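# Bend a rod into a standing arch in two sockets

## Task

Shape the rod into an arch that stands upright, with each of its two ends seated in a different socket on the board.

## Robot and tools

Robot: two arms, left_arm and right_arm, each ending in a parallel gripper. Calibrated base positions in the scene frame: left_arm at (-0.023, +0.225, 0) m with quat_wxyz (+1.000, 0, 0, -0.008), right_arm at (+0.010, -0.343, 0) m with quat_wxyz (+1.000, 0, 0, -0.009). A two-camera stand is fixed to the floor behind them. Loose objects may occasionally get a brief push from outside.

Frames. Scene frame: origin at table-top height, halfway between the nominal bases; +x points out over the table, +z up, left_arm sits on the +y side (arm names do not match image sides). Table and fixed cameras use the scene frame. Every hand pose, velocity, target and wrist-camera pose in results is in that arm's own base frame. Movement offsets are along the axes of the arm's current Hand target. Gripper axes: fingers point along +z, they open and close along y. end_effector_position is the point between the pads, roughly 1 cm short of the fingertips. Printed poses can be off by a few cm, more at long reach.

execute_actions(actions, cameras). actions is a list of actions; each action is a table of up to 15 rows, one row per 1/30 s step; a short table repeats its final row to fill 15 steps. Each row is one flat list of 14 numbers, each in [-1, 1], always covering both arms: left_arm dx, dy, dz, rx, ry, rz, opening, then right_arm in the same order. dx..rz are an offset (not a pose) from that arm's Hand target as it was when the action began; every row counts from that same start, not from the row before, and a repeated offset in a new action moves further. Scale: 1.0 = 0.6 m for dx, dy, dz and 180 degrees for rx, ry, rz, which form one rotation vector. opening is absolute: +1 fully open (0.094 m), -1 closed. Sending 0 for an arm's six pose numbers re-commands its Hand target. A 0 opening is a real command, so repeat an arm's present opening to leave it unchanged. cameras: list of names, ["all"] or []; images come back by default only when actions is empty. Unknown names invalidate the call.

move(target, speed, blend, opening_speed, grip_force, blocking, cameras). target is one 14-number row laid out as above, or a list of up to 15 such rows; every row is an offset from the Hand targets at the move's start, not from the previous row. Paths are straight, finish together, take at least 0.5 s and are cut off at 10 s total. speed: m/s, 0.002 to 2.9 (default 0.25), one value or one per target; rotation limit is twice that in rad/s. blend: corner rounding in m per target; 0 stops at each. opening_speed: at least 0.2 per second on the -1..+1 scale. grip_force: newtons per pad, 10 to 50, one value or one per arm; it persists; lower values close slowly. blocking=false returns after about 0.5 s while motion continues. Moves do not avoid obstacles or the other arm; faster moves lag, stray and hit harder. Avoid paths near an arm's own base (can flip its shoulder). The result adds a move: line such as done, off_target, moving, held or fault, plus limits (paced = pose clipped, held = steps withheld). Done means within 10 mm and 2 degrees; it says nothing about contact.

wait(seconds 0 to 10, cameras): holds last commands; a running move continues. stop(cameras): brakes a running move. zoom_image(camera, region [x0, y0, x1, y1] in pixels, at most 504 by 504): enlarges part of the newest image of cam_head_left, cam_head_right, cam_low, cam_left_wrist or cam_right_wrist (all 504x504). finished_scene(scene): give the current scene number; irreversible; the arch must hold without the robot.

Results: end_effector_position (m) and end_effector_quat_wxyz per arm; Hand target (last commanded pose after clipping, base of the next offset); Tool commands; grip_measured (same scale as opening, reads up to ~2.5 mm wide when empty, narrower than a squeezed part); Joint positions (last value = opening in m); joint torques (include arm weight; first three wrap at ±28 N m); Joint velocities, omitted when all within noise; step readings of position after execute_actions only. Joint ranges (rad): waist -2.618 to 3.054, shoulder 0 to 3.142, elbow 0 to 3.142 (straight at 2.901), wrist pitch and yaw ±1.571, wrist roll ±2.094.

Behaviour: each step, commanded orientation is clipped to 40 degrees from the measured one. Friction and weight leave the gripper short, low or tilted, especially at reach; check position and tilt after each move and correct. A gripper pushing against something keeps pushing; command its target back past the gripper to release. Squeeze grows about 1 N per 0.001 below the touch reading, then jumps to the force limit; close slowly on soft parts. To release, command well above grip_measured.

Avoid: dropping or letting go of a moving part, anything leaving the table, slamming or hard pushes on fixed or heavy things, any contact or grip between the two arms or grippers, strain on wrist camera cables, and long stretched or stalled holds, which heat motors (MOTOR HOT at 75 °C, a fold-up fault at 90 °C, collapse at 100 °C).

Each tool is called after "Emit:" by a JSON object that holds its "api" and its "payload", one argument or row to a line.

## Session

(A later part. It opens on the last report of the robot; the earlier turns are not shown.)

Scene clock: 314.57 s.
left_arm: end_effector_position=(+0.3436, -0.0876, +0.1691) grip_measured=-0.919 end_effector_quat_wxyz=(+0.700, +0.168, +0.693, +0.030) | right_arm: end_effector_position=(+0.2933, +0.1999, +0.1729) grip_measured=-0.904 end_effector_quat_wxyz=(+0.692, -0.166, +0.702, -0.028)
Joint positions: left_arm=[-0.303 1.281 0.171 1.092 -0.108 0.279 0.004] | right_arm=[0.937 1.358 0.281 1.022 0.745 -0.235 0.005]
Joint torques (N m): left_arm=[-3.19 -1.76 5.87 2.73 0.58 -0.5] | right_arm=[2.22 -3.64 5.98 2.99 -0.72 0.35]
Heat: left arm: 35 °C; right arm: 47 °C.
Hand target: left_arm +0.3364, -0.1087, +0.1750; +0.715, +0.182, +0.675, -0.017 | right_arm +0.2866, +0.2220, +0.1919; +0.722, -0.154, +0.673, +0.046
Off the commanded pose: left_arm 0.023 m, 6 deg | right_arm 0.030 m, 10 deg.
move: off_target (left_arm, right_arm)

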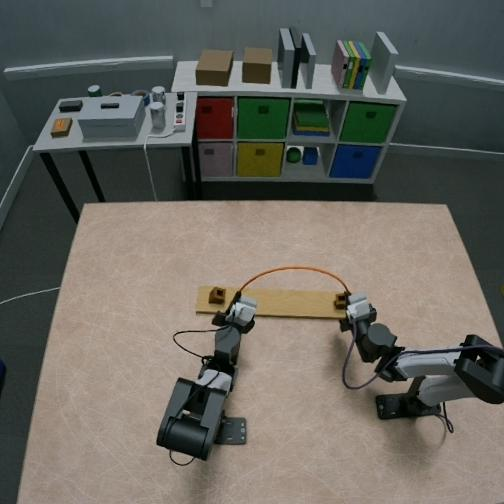

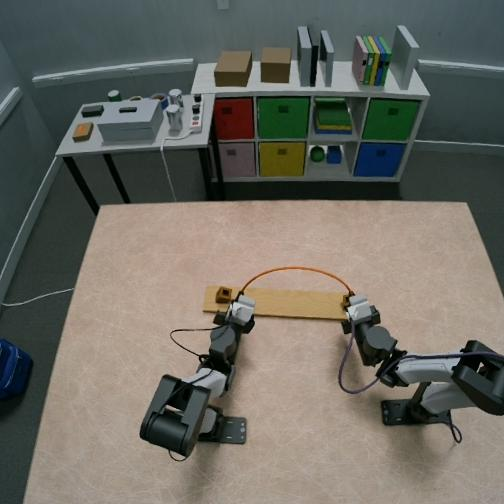

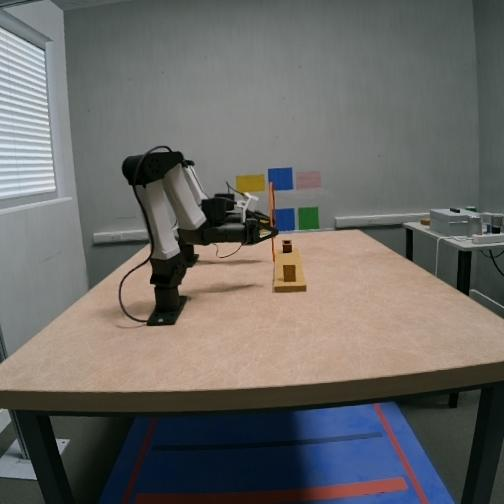

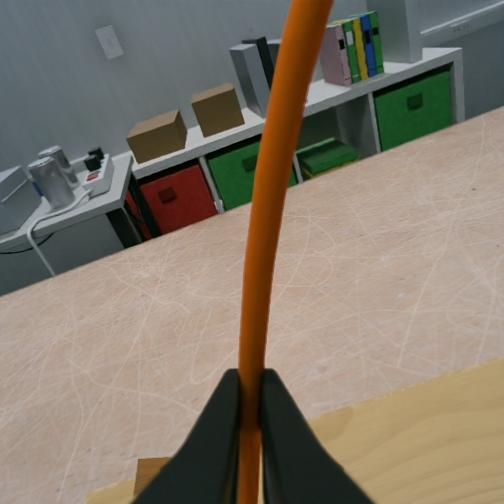

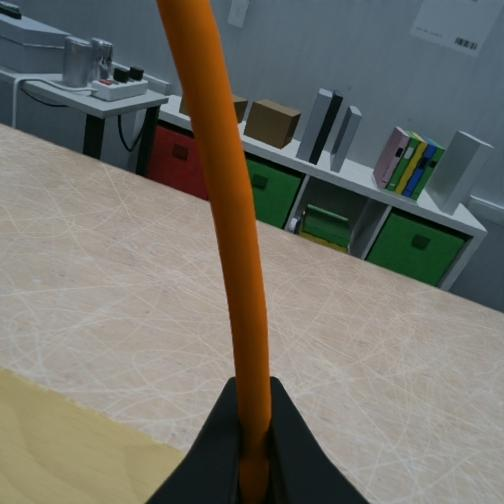

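Emit:
{"api": "move", "payload": {
  "target": [0.0025, 0.0612, 0.0595, 0, 0, 0.0333, -1, -0.0160, -0.0054, 0.0735, 0, 0, -0.0333, -1],
  "speed": 0.1,
  "cameras": ["cam_head_left", "cam_low", "cam_left_wrist", "cam_right_wrist"]
}}

Emit:
{"api": "zoom_image", "payload": {
  "camera": "cam_low",
  "region": [260, 210, 320, 290]
}}

Emit:
{"api": "zoom_image", "payload": {
  "camera": "cam_head_left",
  "region": [190, 250, 260, 320]
}}

Emit:
{"api": "zoom_image", "payload": {
  "camera": "cam_head_left",
  "region": [310, 250, 380, 320]
}}

Scene clock: 362.47 s.
left_arm: end_effector_position=(+0.3768, -0.0627, +0.1623) grip_measured=-0.919 end_effector_quat_wxyz=(+0.687, +0.187, +0.700, +0.058) | right_arm: end_effector_position=(+0.3262, +0.2041, +0.1777) grip_measured=-0.904 end_effector_quat_wxyz=(+0.689, -0.187, +0.697, -0.063)
Joint positions: left_arm=[-0.154 1.42 0.266 1.104 0.023 0.347 0.004] | right_arm=[0.845 1.457 0.383 1.022 0.674 -0.32 0.005]
Joint torques (N m): left_arm=[-1.16 -2.59 9.74 2.67 0.96 -0.11] | right_arm=[0.23 -4.78 9.55 2.7 -1.18 0.16]
Heat: left arm: 42 °C; right arm: 59 °C.
Hand target: left_arm +0.3807, -0.0841, +0.1829; +0.715, +0.217, +0.665, +0.020 | right_arm +0.3288, +0.2328, +0.2040; +0.723, -0.189, +0.664, +0.008
Off the commanded pose: left_arm 0.030 m, 8 deg | right_arm 0.039 m, 10 deg.
move: off_target (left_arm, right_arm)
Images, in order (width x height): cam_head_left 504x504, cam_low 504x504, cam_left_wrist 504x504, cam_right_wrist 504x504.

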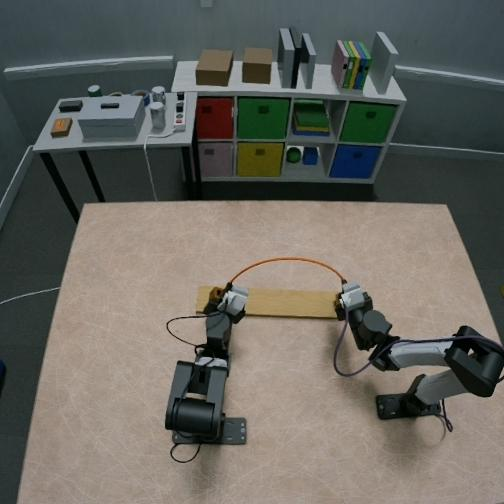

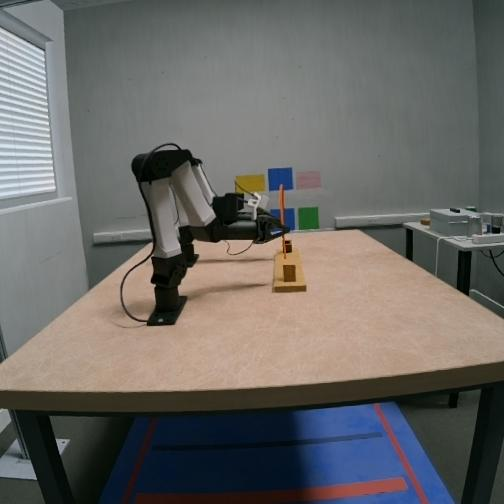

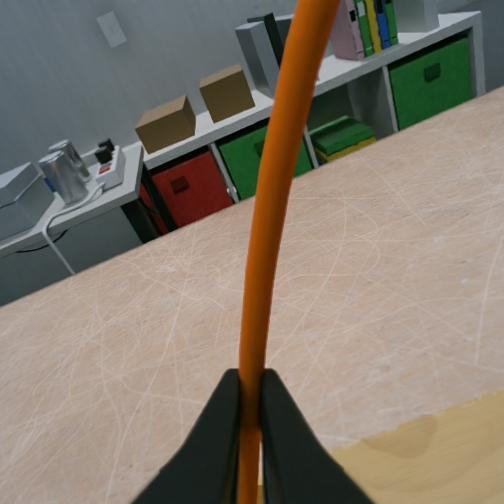

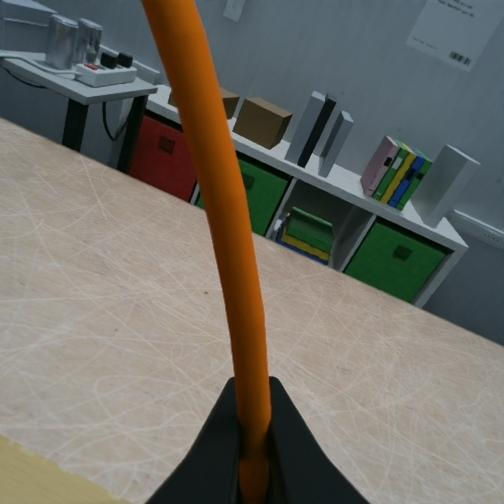

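Scaled by 6.300.

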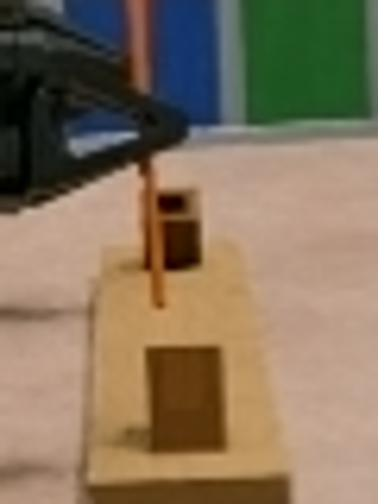

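Scaled by 7.200.

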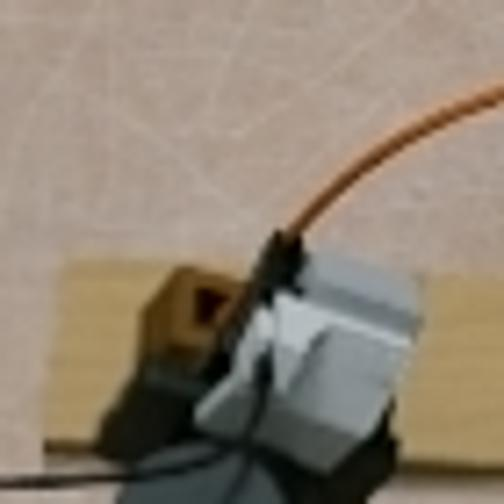

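Scaled by 7.200.

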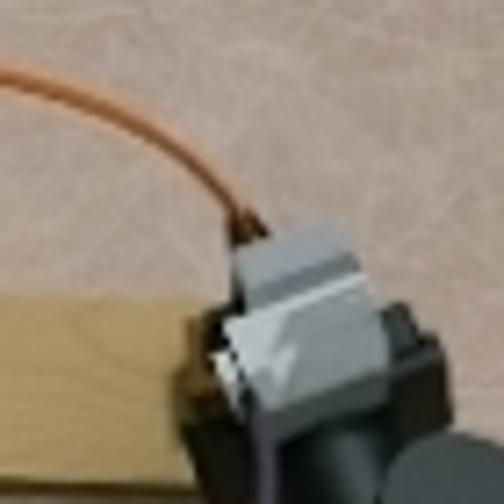

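Emit:
{"api": "zoom_image", "payload": {
  "camera": "cam_low",
  "region": [274, 220, 304, 262]
}}

Emit:
{"api": "zoom_image", "payload": {
  "camera": "cam_head_left",
  "region": [210, 280, 240, 310]
}}

Scaled by 12.000.

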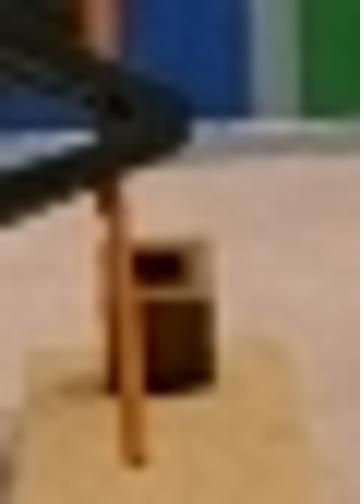

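Scaled by 16.800.

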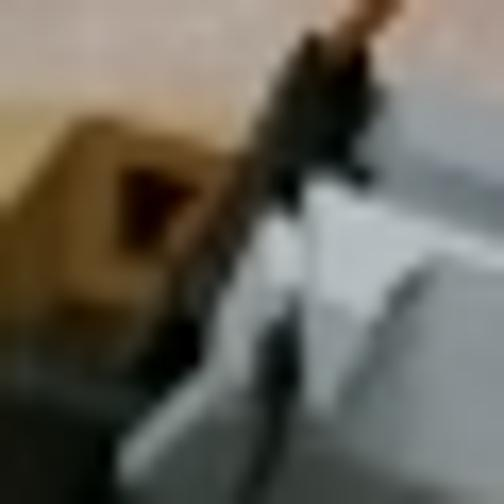

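Emit:
{"api": "move", "payload": {
  "target": [0.0018, 0.0137, 0.0222, 0, 0, 0, -1, 0.0048, 0.0120, 0.0235, 0, 0, 0, -1],
  "speed": 0.06,
  "cameras": ["cam_head_left", "cam_low"]
}}

Emit:
{"api": "zoom_image", "payload": {
  "camera": "cam_low",
  "region": [274, 220, 304, 270]
}}

Emit:
{"api": "zoom_image", "payload": {
  "camera": "cam_head_left",
  "region": [205, 270, 245, 310]
}}

Emit:
{"api": "zoom_image", "payload": {
  "camera": "cam_head_left",
  "region": [325, 265, 365, 305]
}}

Scene clock: 399.63 s.
left_arm: end_effector_position=(+0.3916, -0.0568, +0.1648) grip_measured=-0.919 end_effector_quat_wxyz=(+0.687, +0.185, +0.700, +0.061) | right_arm: end_effector_position=(+0.3377, +0.2118, +0.1706) grip_measured=-0.904 end_effector_quat_wxyz=(+0.682, -0.191, +0.702, -0.070)
Joint positions: left_arm=[-0.124 1.471 0.319 1.104 0.045 0.35 0.004] | right_arm=[0.835 1.529 0.431 1.022 0.671 -0.321 0.005]
Joint torques (N m): left_arm=[-1.32 -3.02 9.94 2.63 1.03 -0.13] | right_arm=[0.38 -5.24 9.4 2.93 -1.24 0.18]
Heat: left arm: 40 °C; right arm: 59 °C.
Hand target: left_arm +0.3958, -0.0801, +0.1850; +0.715, +0.217, +0.664, +0.020 | right_arm +0.3408, +0.2427, +0.2000; +0.723, -0.189, +0.664, +0.008
Off the commanded pose: left_arm 0.031 m, 8 deg | right_arm 0.043 m, 11 deg.
move: off_target (left_arm, right_arm)
Images, in order (width x height): cam_head_left 504x504, cam_low 504x504.

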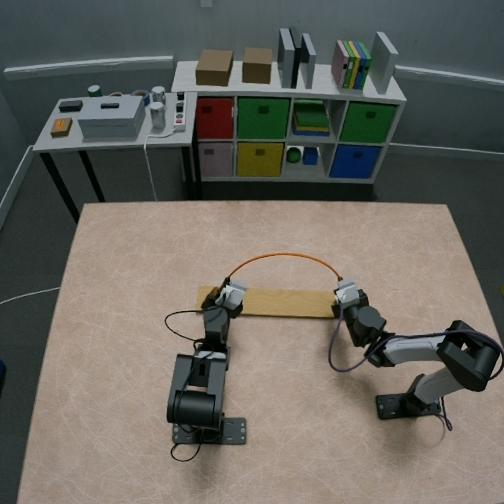

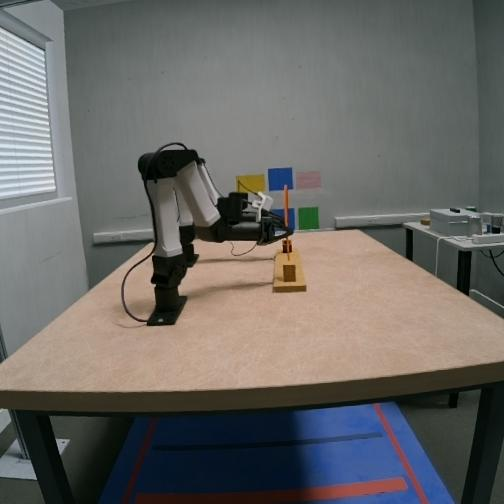

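Scaled by 10.080.

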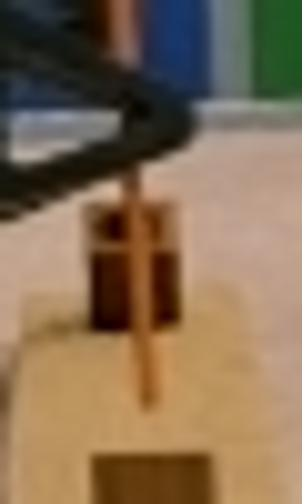

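Scaled by 12.600.

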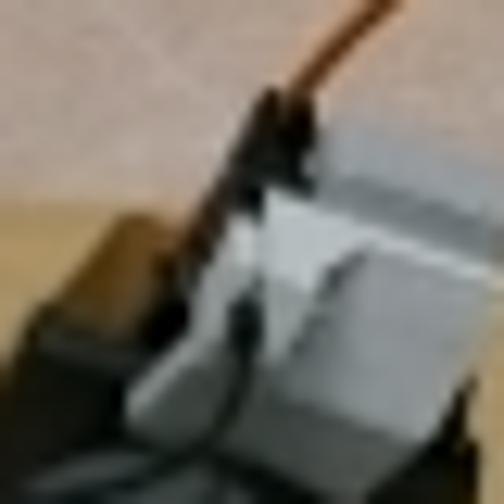

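Scaled by 12.600.

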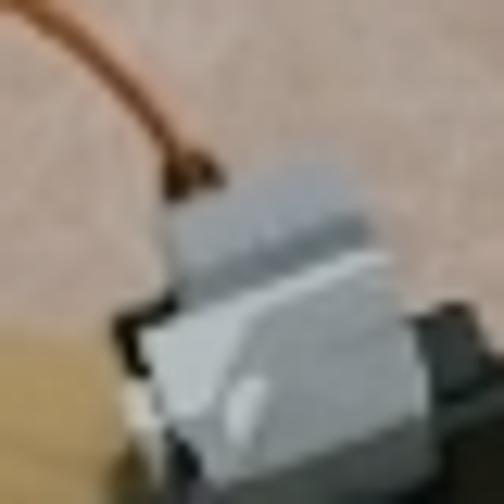

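Emit:
{"api": "move", "payload": {
  "target": [0.0361, -0.0078, -0.0022, 0, 0, 0, -1, 0.0345, 0.0128, -0.0007, 0, 0, 0, -1],
  "speed": 0.05,
  "cameras": ["cam_head_left", "cam_low"]
}}

Emit:
{"api": "zoom_image", "payload": {
  "camera": "cam_low",
  "region": [274, 220, 304, 270]
}}

Emit:
{"api": "zoom_image", "payload": {
  "camera": "cam_head_left",
  "region": [205, 270, 245, 310]
}}

Emit:
{"api": "zoom_image", "payload": {
  "camera": "cam_head_left",
  "region": [325, 265, 365, 305]
}}

Scene clock: 418.73 s.
left_arm: end_effector_position=(+0.3992, -0.0538, +0.1538) grip_measured=-0.919 end_effector_quat_wxyz=(+0.695, +0.182, +0.692, +0.064) | right_arm: end_effector_position=(+0.3425, +0.2171, +0.1558) grip_measured=-0.904 end_effector_quat_wxyz=(+0.686, -0.188, +0.700, -0.068)
Joint positions: left_arm=[-0.111 1.598 0.319 1.254 0.054 0.35 0.004] | right_arm=[0.835 1.638 0.431 1.143 0.671 -0.321 0.005]
Joint torques (N m): left_arm=[-1.42 -3.4 6.22 2.7 1.07 -0.13] | right_arm=[0.77 -5.75 6.71 3.01 -1.19 0.2]
Heat: left arm: 40 °C; right arm: 61 °C.
Hand target: left_arm +0.3958, -0.0772, +0.1631; +0.715, +0.217, +0.664, +0.020 | right_arm +0.3408, +0.2448, +0.1780; +0.723, -0.189, +0.664, +0.008
Off the commanded pose: left_arm 0.025 m, 8 deg | right_arm 0.036 m, 11 deg.
move: off_target (left_arm, right_arm)
Images, in order (width x height): cam_head_left 504x504, cam_low 504x504.

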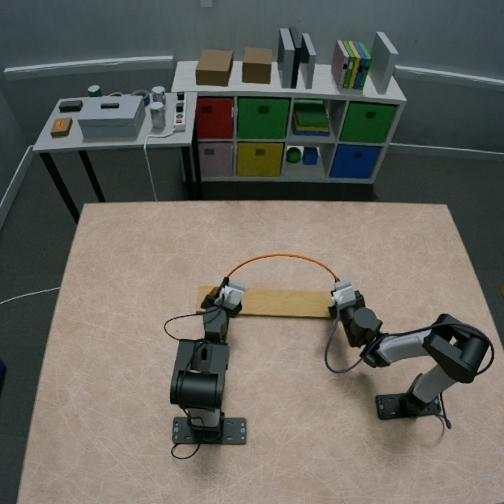

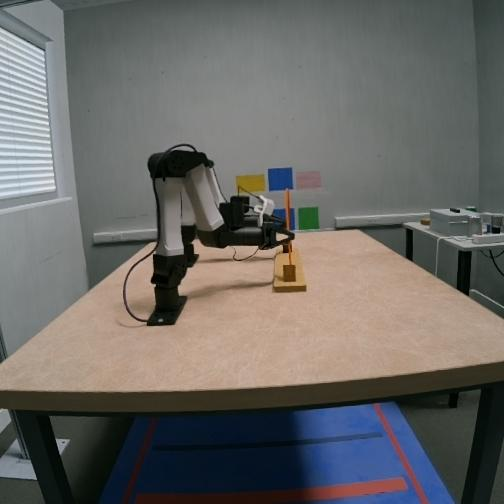

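Scaled by 10.080.

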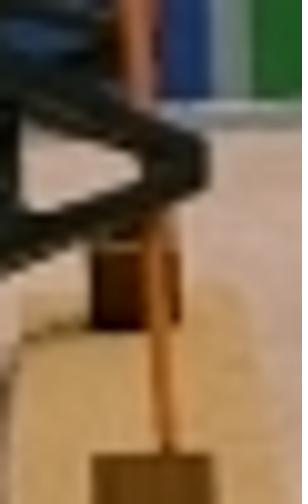

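Scaled by 12.600.

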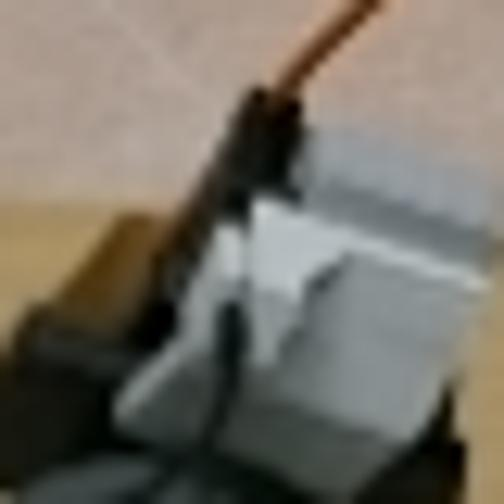

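Scaled by 12.600.

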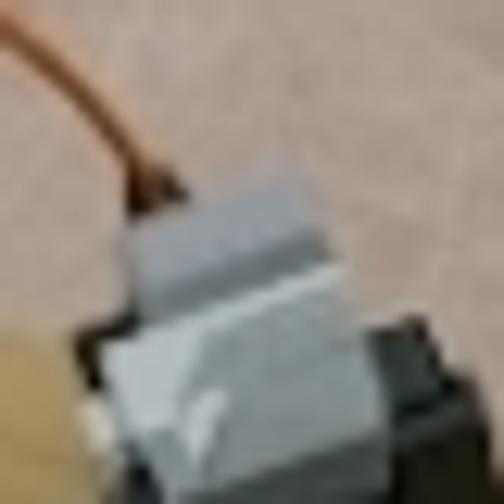

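Emit:
{"api": "move", "payload": {
  "target": [0.0170, -0.0110, -0.0165, 0, 0, 0, -1, 0.0153, 0.0050, -0.0093, 0, 0, 0, -1],
  "speed": 0.05,
  "cameras": ["cam_head_left", "cam_low"]
}}

Emit:
{"api": "zoom_image", "payload": {
  "camera": "cam_low",
  "region": [274, 220, 304, 270]
}}

Emit:
{"api": "zoom_image", "payload": {
  "camera": "cam_head_left",
  "region": [205, 270, 245, 310]
}}

Emit:
{"api": "zoom_image", "payload": {
  "camera": "cam_head_left",
  "region": [325, 265, 365, 305]
}}

Scene clock: 436.90 s.
left_arm: end_effector_position=(+0.3925, -0.0531, +0.1458) grip_measured=-0.919 end_effector_quat_wxyz=(+0.699, +0.181, +0.688, +0.065) | right_arm: end_effector_position=(+0.3422, +0.2167, +0.1497) grip_measured=-0.904 end_effector_quat_wxyz=(+0.689, -0.185, +0.698, -0.066)
Joint positions: left_arm=[-0.111 1.645 0.279 1.353 0.054 0.35 0.004] | right_arm=[0.835 1.679 0.418 1.207 0.671 -0.321 0.005]
Joint torques (N m): left_arm=[-1.84 -3.38 4.46 2.71 1.01 -0.15] | right_arm=[1.84 -5.93 5.19 3 -1.08 0.21]
Heat: left arm: 41 °C; right arm: 58 °C.
Hand target: left_arm +0.3857, -0.0771, +0.1510; +0.715, +0.217, +0.664, +0.020 | right_arm +0.3358, +0.2438, +0.1681; +0.723, -0.189, +0.664, +0.008
Off the commanded pose: left_arm 0.025 m, 7 deg | right_arm 0.033 m, 10 deg.
move: off_target (left_arm, right_arm)
Images, in order (width x height): cam_head_left 504x504, cam_low 504x504.

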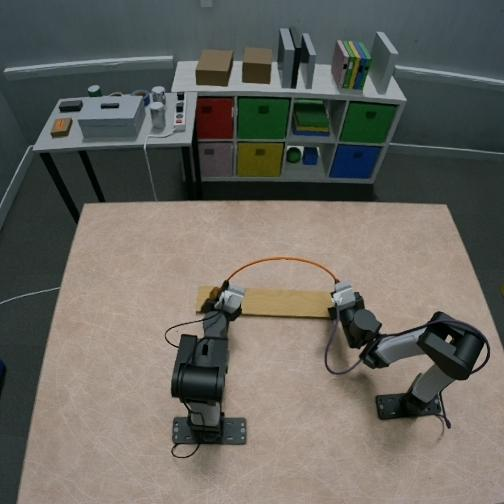

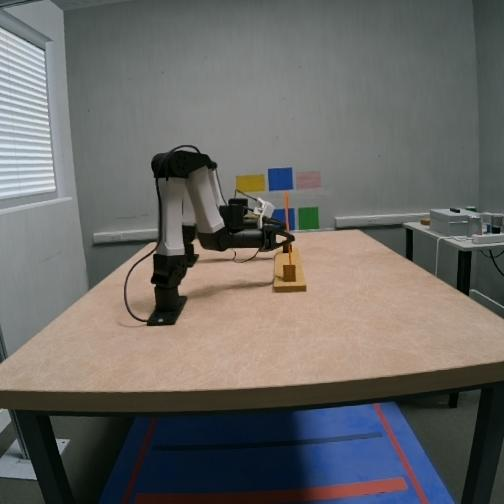

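Scaled by 10.080.

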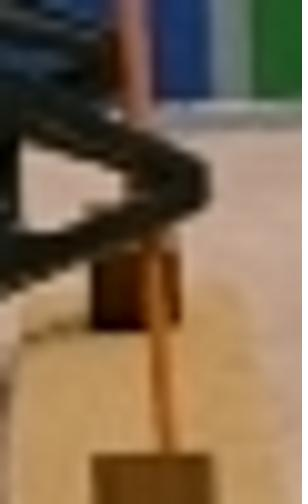

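Scaled by 12.600.

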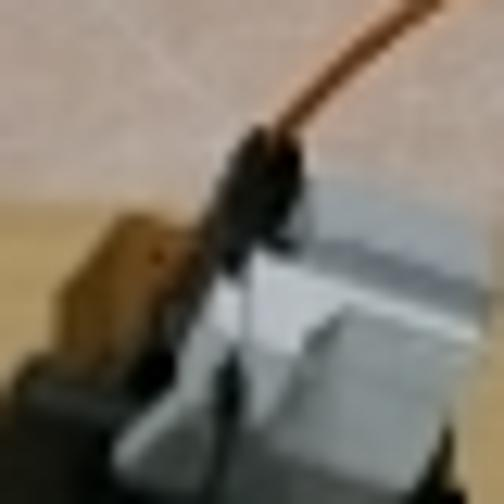

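Scaled by 12.600.

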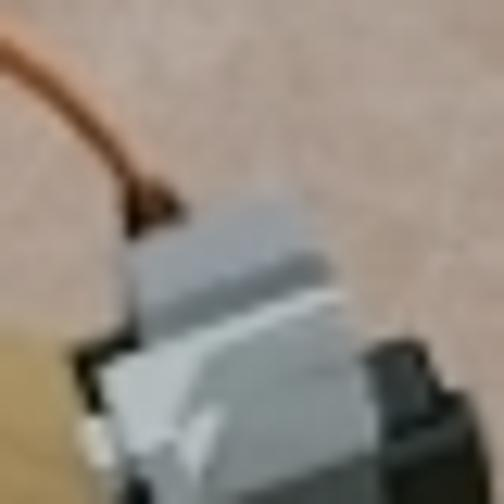

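Emit:
{"api": "move", "payload": {
  "target": [0.0351, -0.0007, -0.0040, 0, 0, 0, -1, 0.0343, -0.0007, -0.0097, 0, 0, 0, -1],
  "speed": 0.05,
  "cameras": ["cam_head_left", "cam_low"]
}}

Emit:
{"api": "zoom_image", "payload": {
  "camera": "cam_low",
  "region": [274, 220, 304, 270]
}}

Emit:
{"api": "zoom_image", "payload": {
  "camera": "cam_head_left",
  "region": [205, 270, 245, 310]
}}

Emit:
{"api": "zoom_image", "payload": {
  "camera": "cam_head_left",
  "region": [325, 265, 365, 305]
}}

Scene clock: 449.03 s.
left_arm: end_effector_position=(+0.3918, -0.0516, +0.1216) grip_measured=-0.919 end_effector_quat_wxyz=(+0.695, +0.189, +0.692, +0.057) | right_arm: end_effector_position=(+0.3372, +0.2125, +0.1274) grip_measured=-0.904 end_effector_quat_wxyz=(+0.686, -0.190, +0.700, -0.066)
Joint positions: left_arm=[-0.088 1.792 0.261 1.501 0.097 0.351 0.004] | right_arm=[0.835 1.771 0.371 1.335 0.665 -0.321 0.005]
Joint torques (N m): left_arm=[-1.09 -3.77 3.59 2.86 0.9 -0.15] | right_arm=[0.98 -6.17 4.51 3.1 -1.1 0.22]
Heat: left arm: 42 °C; right arm: 58 °C.
Hand target: left_arm +0.3859, -0.0701, +0.1311; +0.715, +0.217, +0.664, +0.020 | right_arm +0.3327, +0.2368, +0.1480; +0.723, -0.189, +0.664, +0.008
Off the commanded pose: left_arm 0.022 m, 7 deg | right_arm 0.032 m, 10 deg.
move: off_target (left_arm, right_arm)
Images, in order (width x height): cam_head_left 504x504, cam_low 504x504.

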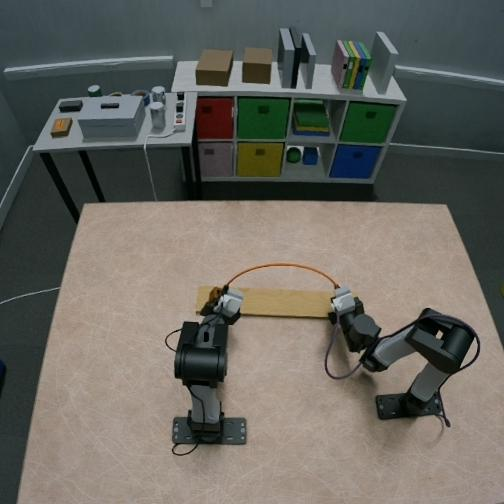

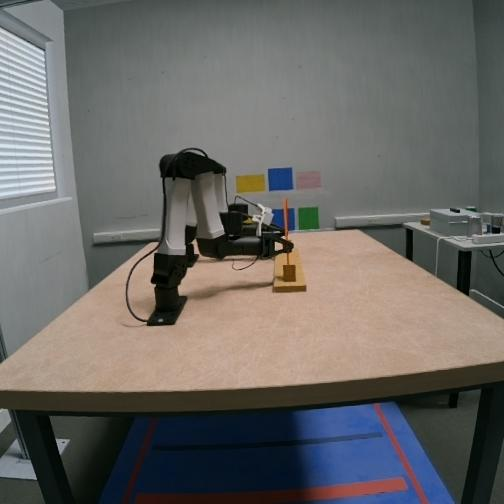

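Scaled by 10.080.

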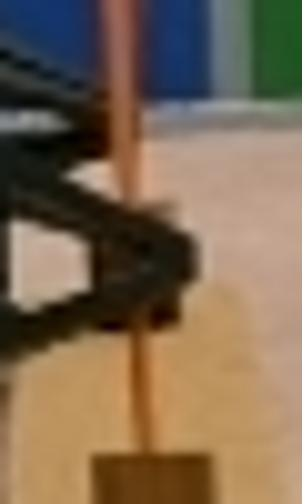

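Scaled by 12.600.

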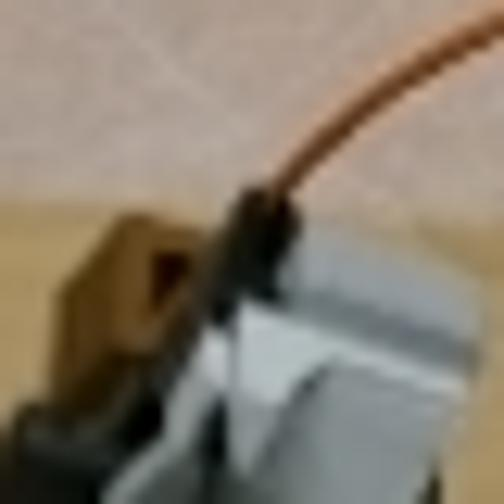

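Scaled by 12.600.

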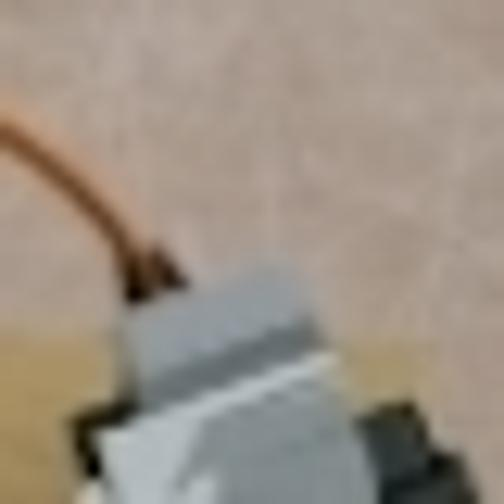

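Emit:
{"api": "move", "payload": {
  "target": [
    [0.0053, 0.0151, -0.0047, 0, 0, 0, -1, 0.0040, -0.0155, -0.0047, 0, 0, 0, -1],
    [0.0053, 0.0151, -0.0047, 0, 0, 0, -0.6, 0.0040, -0.0155, -0.0047, 0, 0, 0, -0.6]
  ],
  "speed": 0.04,
  "opening_speed": 0.4,
  "cameras": ["cam_head_left", "cam_low", "cam_left_wrist", "cam_right_wrist"]
}}

Scene clock: 462.50 s.
left_arm: end_effector_position=(+0.3906, -0.0506, +0.1228) grip_measured=-0.603 end_effector_quat_wxyz=(+0.697, +0.206, +0.685, +0.040) | right_arm: end_effector_position=(+0.3343, +0.2184, +0.1353) grip_measured=-0.602 end_effector_quat_wxyz=(+0.702, -0.200, +0.683, -0.024)
Joint positions: left_arm=[-0.046 1.792 0.261 1.506 0.189 0.355 0.019] | right_arm=[0.814 1.771 0.345 1.411 0.564 -0.312 0.019]
Joint torques (N m): left_arm=[-0.8 -3.55 3.48 2.84 0.48 -0.23] | right_arm=[0.09 -5.83 4.55 2.7 -0.32 0.14]
Heat: left arm: 43 °C; right arm: 62 °C.
Hand target: left_arm +0.3859, -0.0601, +0.1311; +0.715, +0.217, +0.664, +0.020 | right_arm +0.3328, +0.2268, +0.1480; +0.723, -0.189, +0.664, +0.008
Off the commanded pose: left_arm 0.013 m, 4 deg | right_arm 0.015 m, 5 deg.
move: off_target (left_arm, right_arm); target 2's new opening was sent with right_arm's hand 0.030 m and 10 deg from that target
Images, in order (width x height): cam_head_left 504x504, cam_low 504x504, cam_left_wrist 504x504, cam_right_wrist 504x504.

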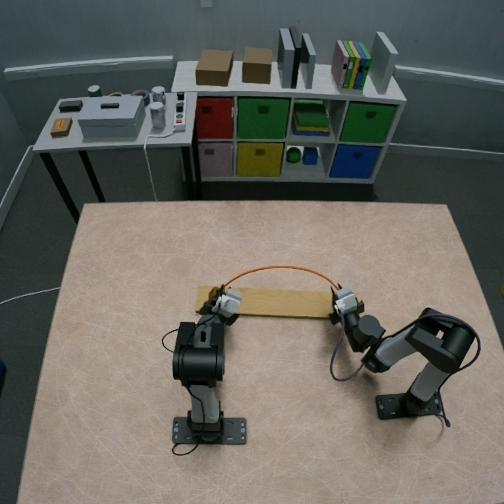

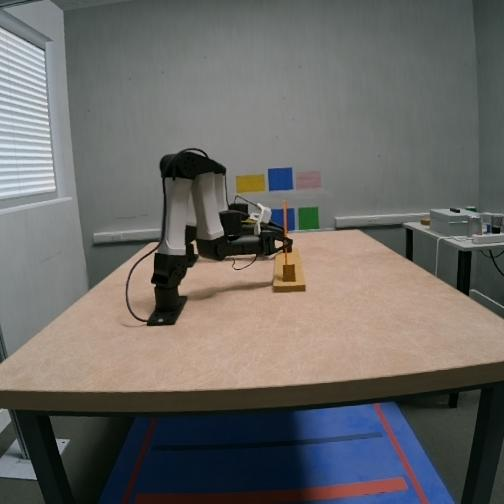

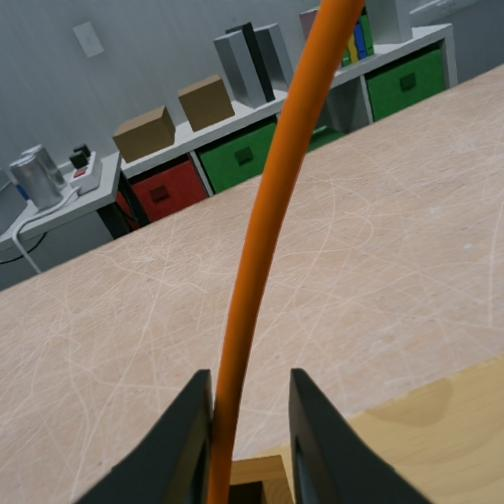

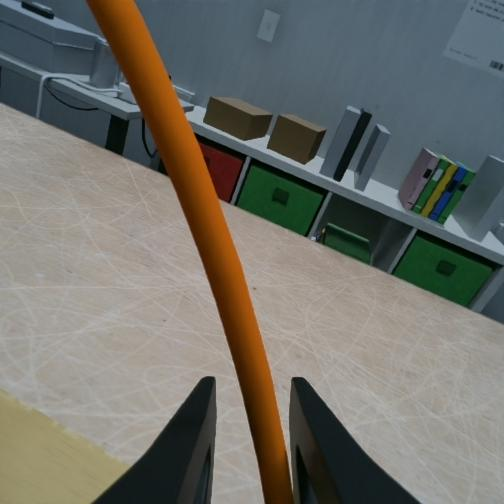

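Emit:
{"api": "move", "payload": {
  "target": [0, 0, 0, 0, 0, 0, 0.9, 0, 0, 0, 0, 0, 0, 0.9],
  "speed": 0.03,
  "opening_speed": 0.6,
  "cameras": ["cam_head_left", "cam_low", "cam_left_wrist", "cam_right_wrist"]
}}

Scene clock: 470.47 s.
left_arm: end_effector_position=(+0.3893, -0.0561, +0.1209) grip_measured=+0.897 end_effector_quat_wxyz=(+0.696, +0.217, +0.683, +0.028) | right_arm: end_effector_position=(+0.3336, +0.2210, +0.1360) grip_measured=+0.897 end_effector_quat_wxyz=(+0.703, -0.204, +0.681, -0.018)
Joint positions: left_arm=[-0.046 1.797 0.261 1.506 0.221 0.355 0.089] | right_arm=[0.814 1.771 0.345 1.414 0.548 -0.31 0.089]
Joint torques (N m): left_arm=[-0.77 -3.82 3.54 2.86 0.16 -0.23] | right_arm=[0.08 -5.74 4.57 2.69 -0.15 0.12]
Heat: left arm: 43 °C; right arm: 60 °C.
Hand target: left_arm +0.3859, -0.0601, +0.1310; +0.715, +0.217, +0.664, +0.020 | right_arm +0.3328, +0.2268, +0.1480; +0.723, -0.189, +0.664, +0.008
Off the commanded pose: left_arm 0.011 m, 3 deg | right_arm 0.013 m, 5 deg.
move: off_target (left_arm, right_arm)
Images, in order (width x height): cam_head_left 504x504, cam_low 504x504, cam_left_wrist 504x504, cam_right_wrist 504x504.

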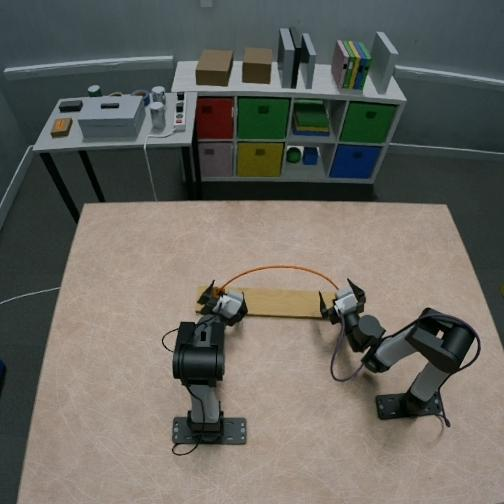

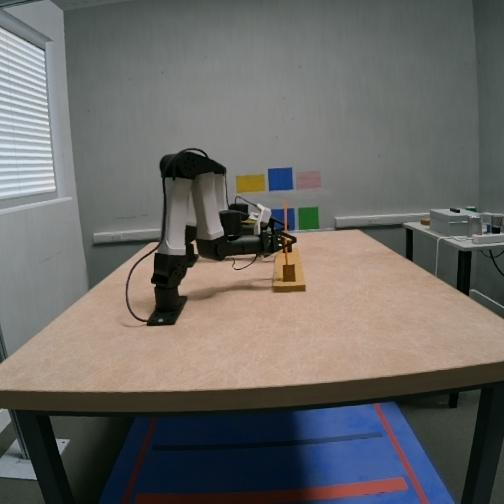

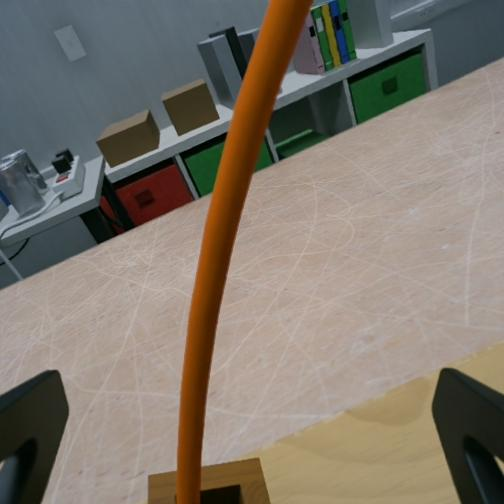

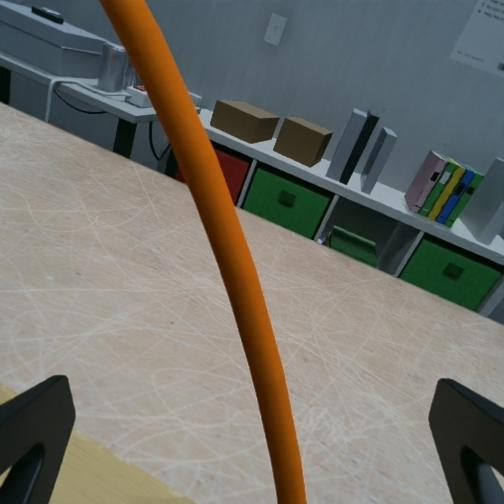

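Emit:
{"api": "move", "payload": {
  "target": [-0.01, 0, -0.12, 0, 0, 0, 0.9, -0.01, 0, -0.11, 0, 0, 0, 0.9],
  "speed": 0.1,
  "cameras": ["cam_head_left", "cam_low", "cam_left_wrist", "cam_right_wrist"]
}}

Scene clock: 479.33 s.
left_arm: end_effector_position=(+0.3230, -0.0417, +0.1322) grip_measured=+0.897 end_effector_quat_wxyz=(+0.702, +0.225, +0.675, +0.019) | right_arm: end_effector_position=(+0.2712, +0.2116, +0.1256) grip_measured=+0.897 end_effector_quat_wxyz=(+0.693, -0.226, +0.684, -0.016)
Joint positions: left_arm=[0.057 1.538 0.014 1.511 0.352 0.355 0.089] | right_arm=[0.993 1.655 0.15 1.454 0.697 -0.31 0.089]
Joint torques (N m): left_arm=[0.27 -3.96 3.6 2.14 0.22 -0.18] | right_arm=[0.29 -7.95 2.92 2.81 0.15 0.02]
Heat: left arm: 43 °C; right arm: 58 °C.
Hand target: left_arm +0.3161, -0.0416, +0.1349; +0.715, +0.217, +0.664, +0.020 | right_arm +0.2688, +0.2095, +0.1507; +0.723, -0.189, +0.664, +0.008
Off the commanded pose: left_arm 0.007 m, 2 deg | right_arm 0.025 m, 7 deg.
joint sent to its limit (left arm) — joint 3 (elbow), lower limit, where the elbow is as bent as it goes. The joint targets are off in position, not in orientation.
move: off_target (right_arm)
Images, in order (width x height): cam_head_left 504x504, cam_low 504x504, cam_left_wrist 504x504, cam_right_wrist 504x504.

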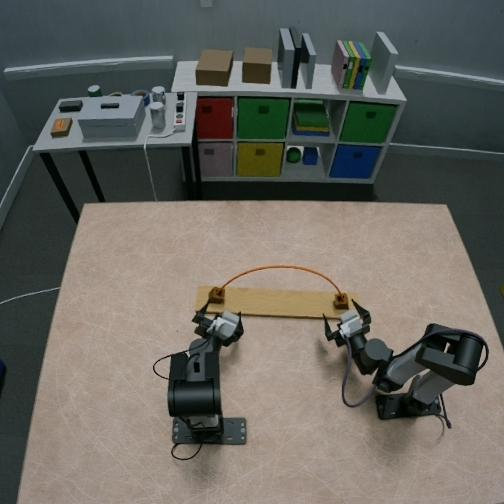

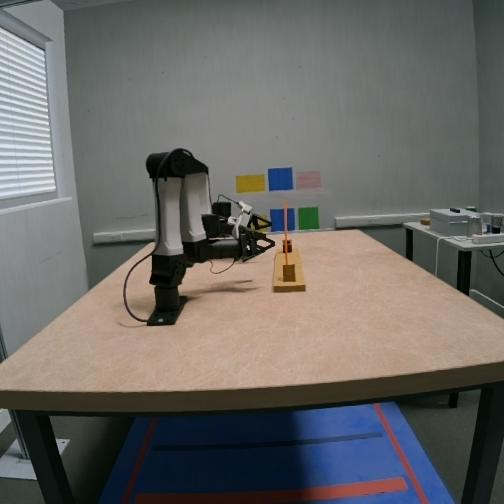

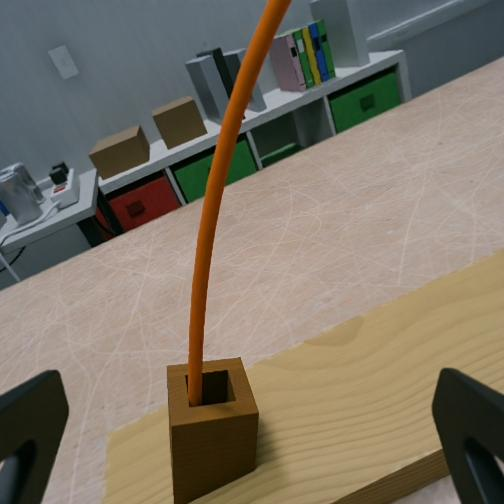

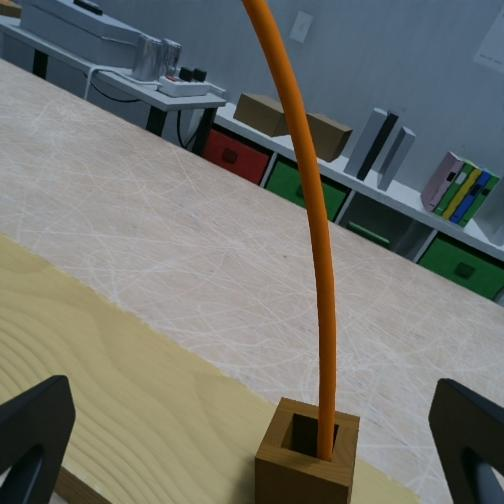

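Emit:
{"api": "finished_scene", "payload": {
  "scene": 2
}}

The scene is finished: the task was done.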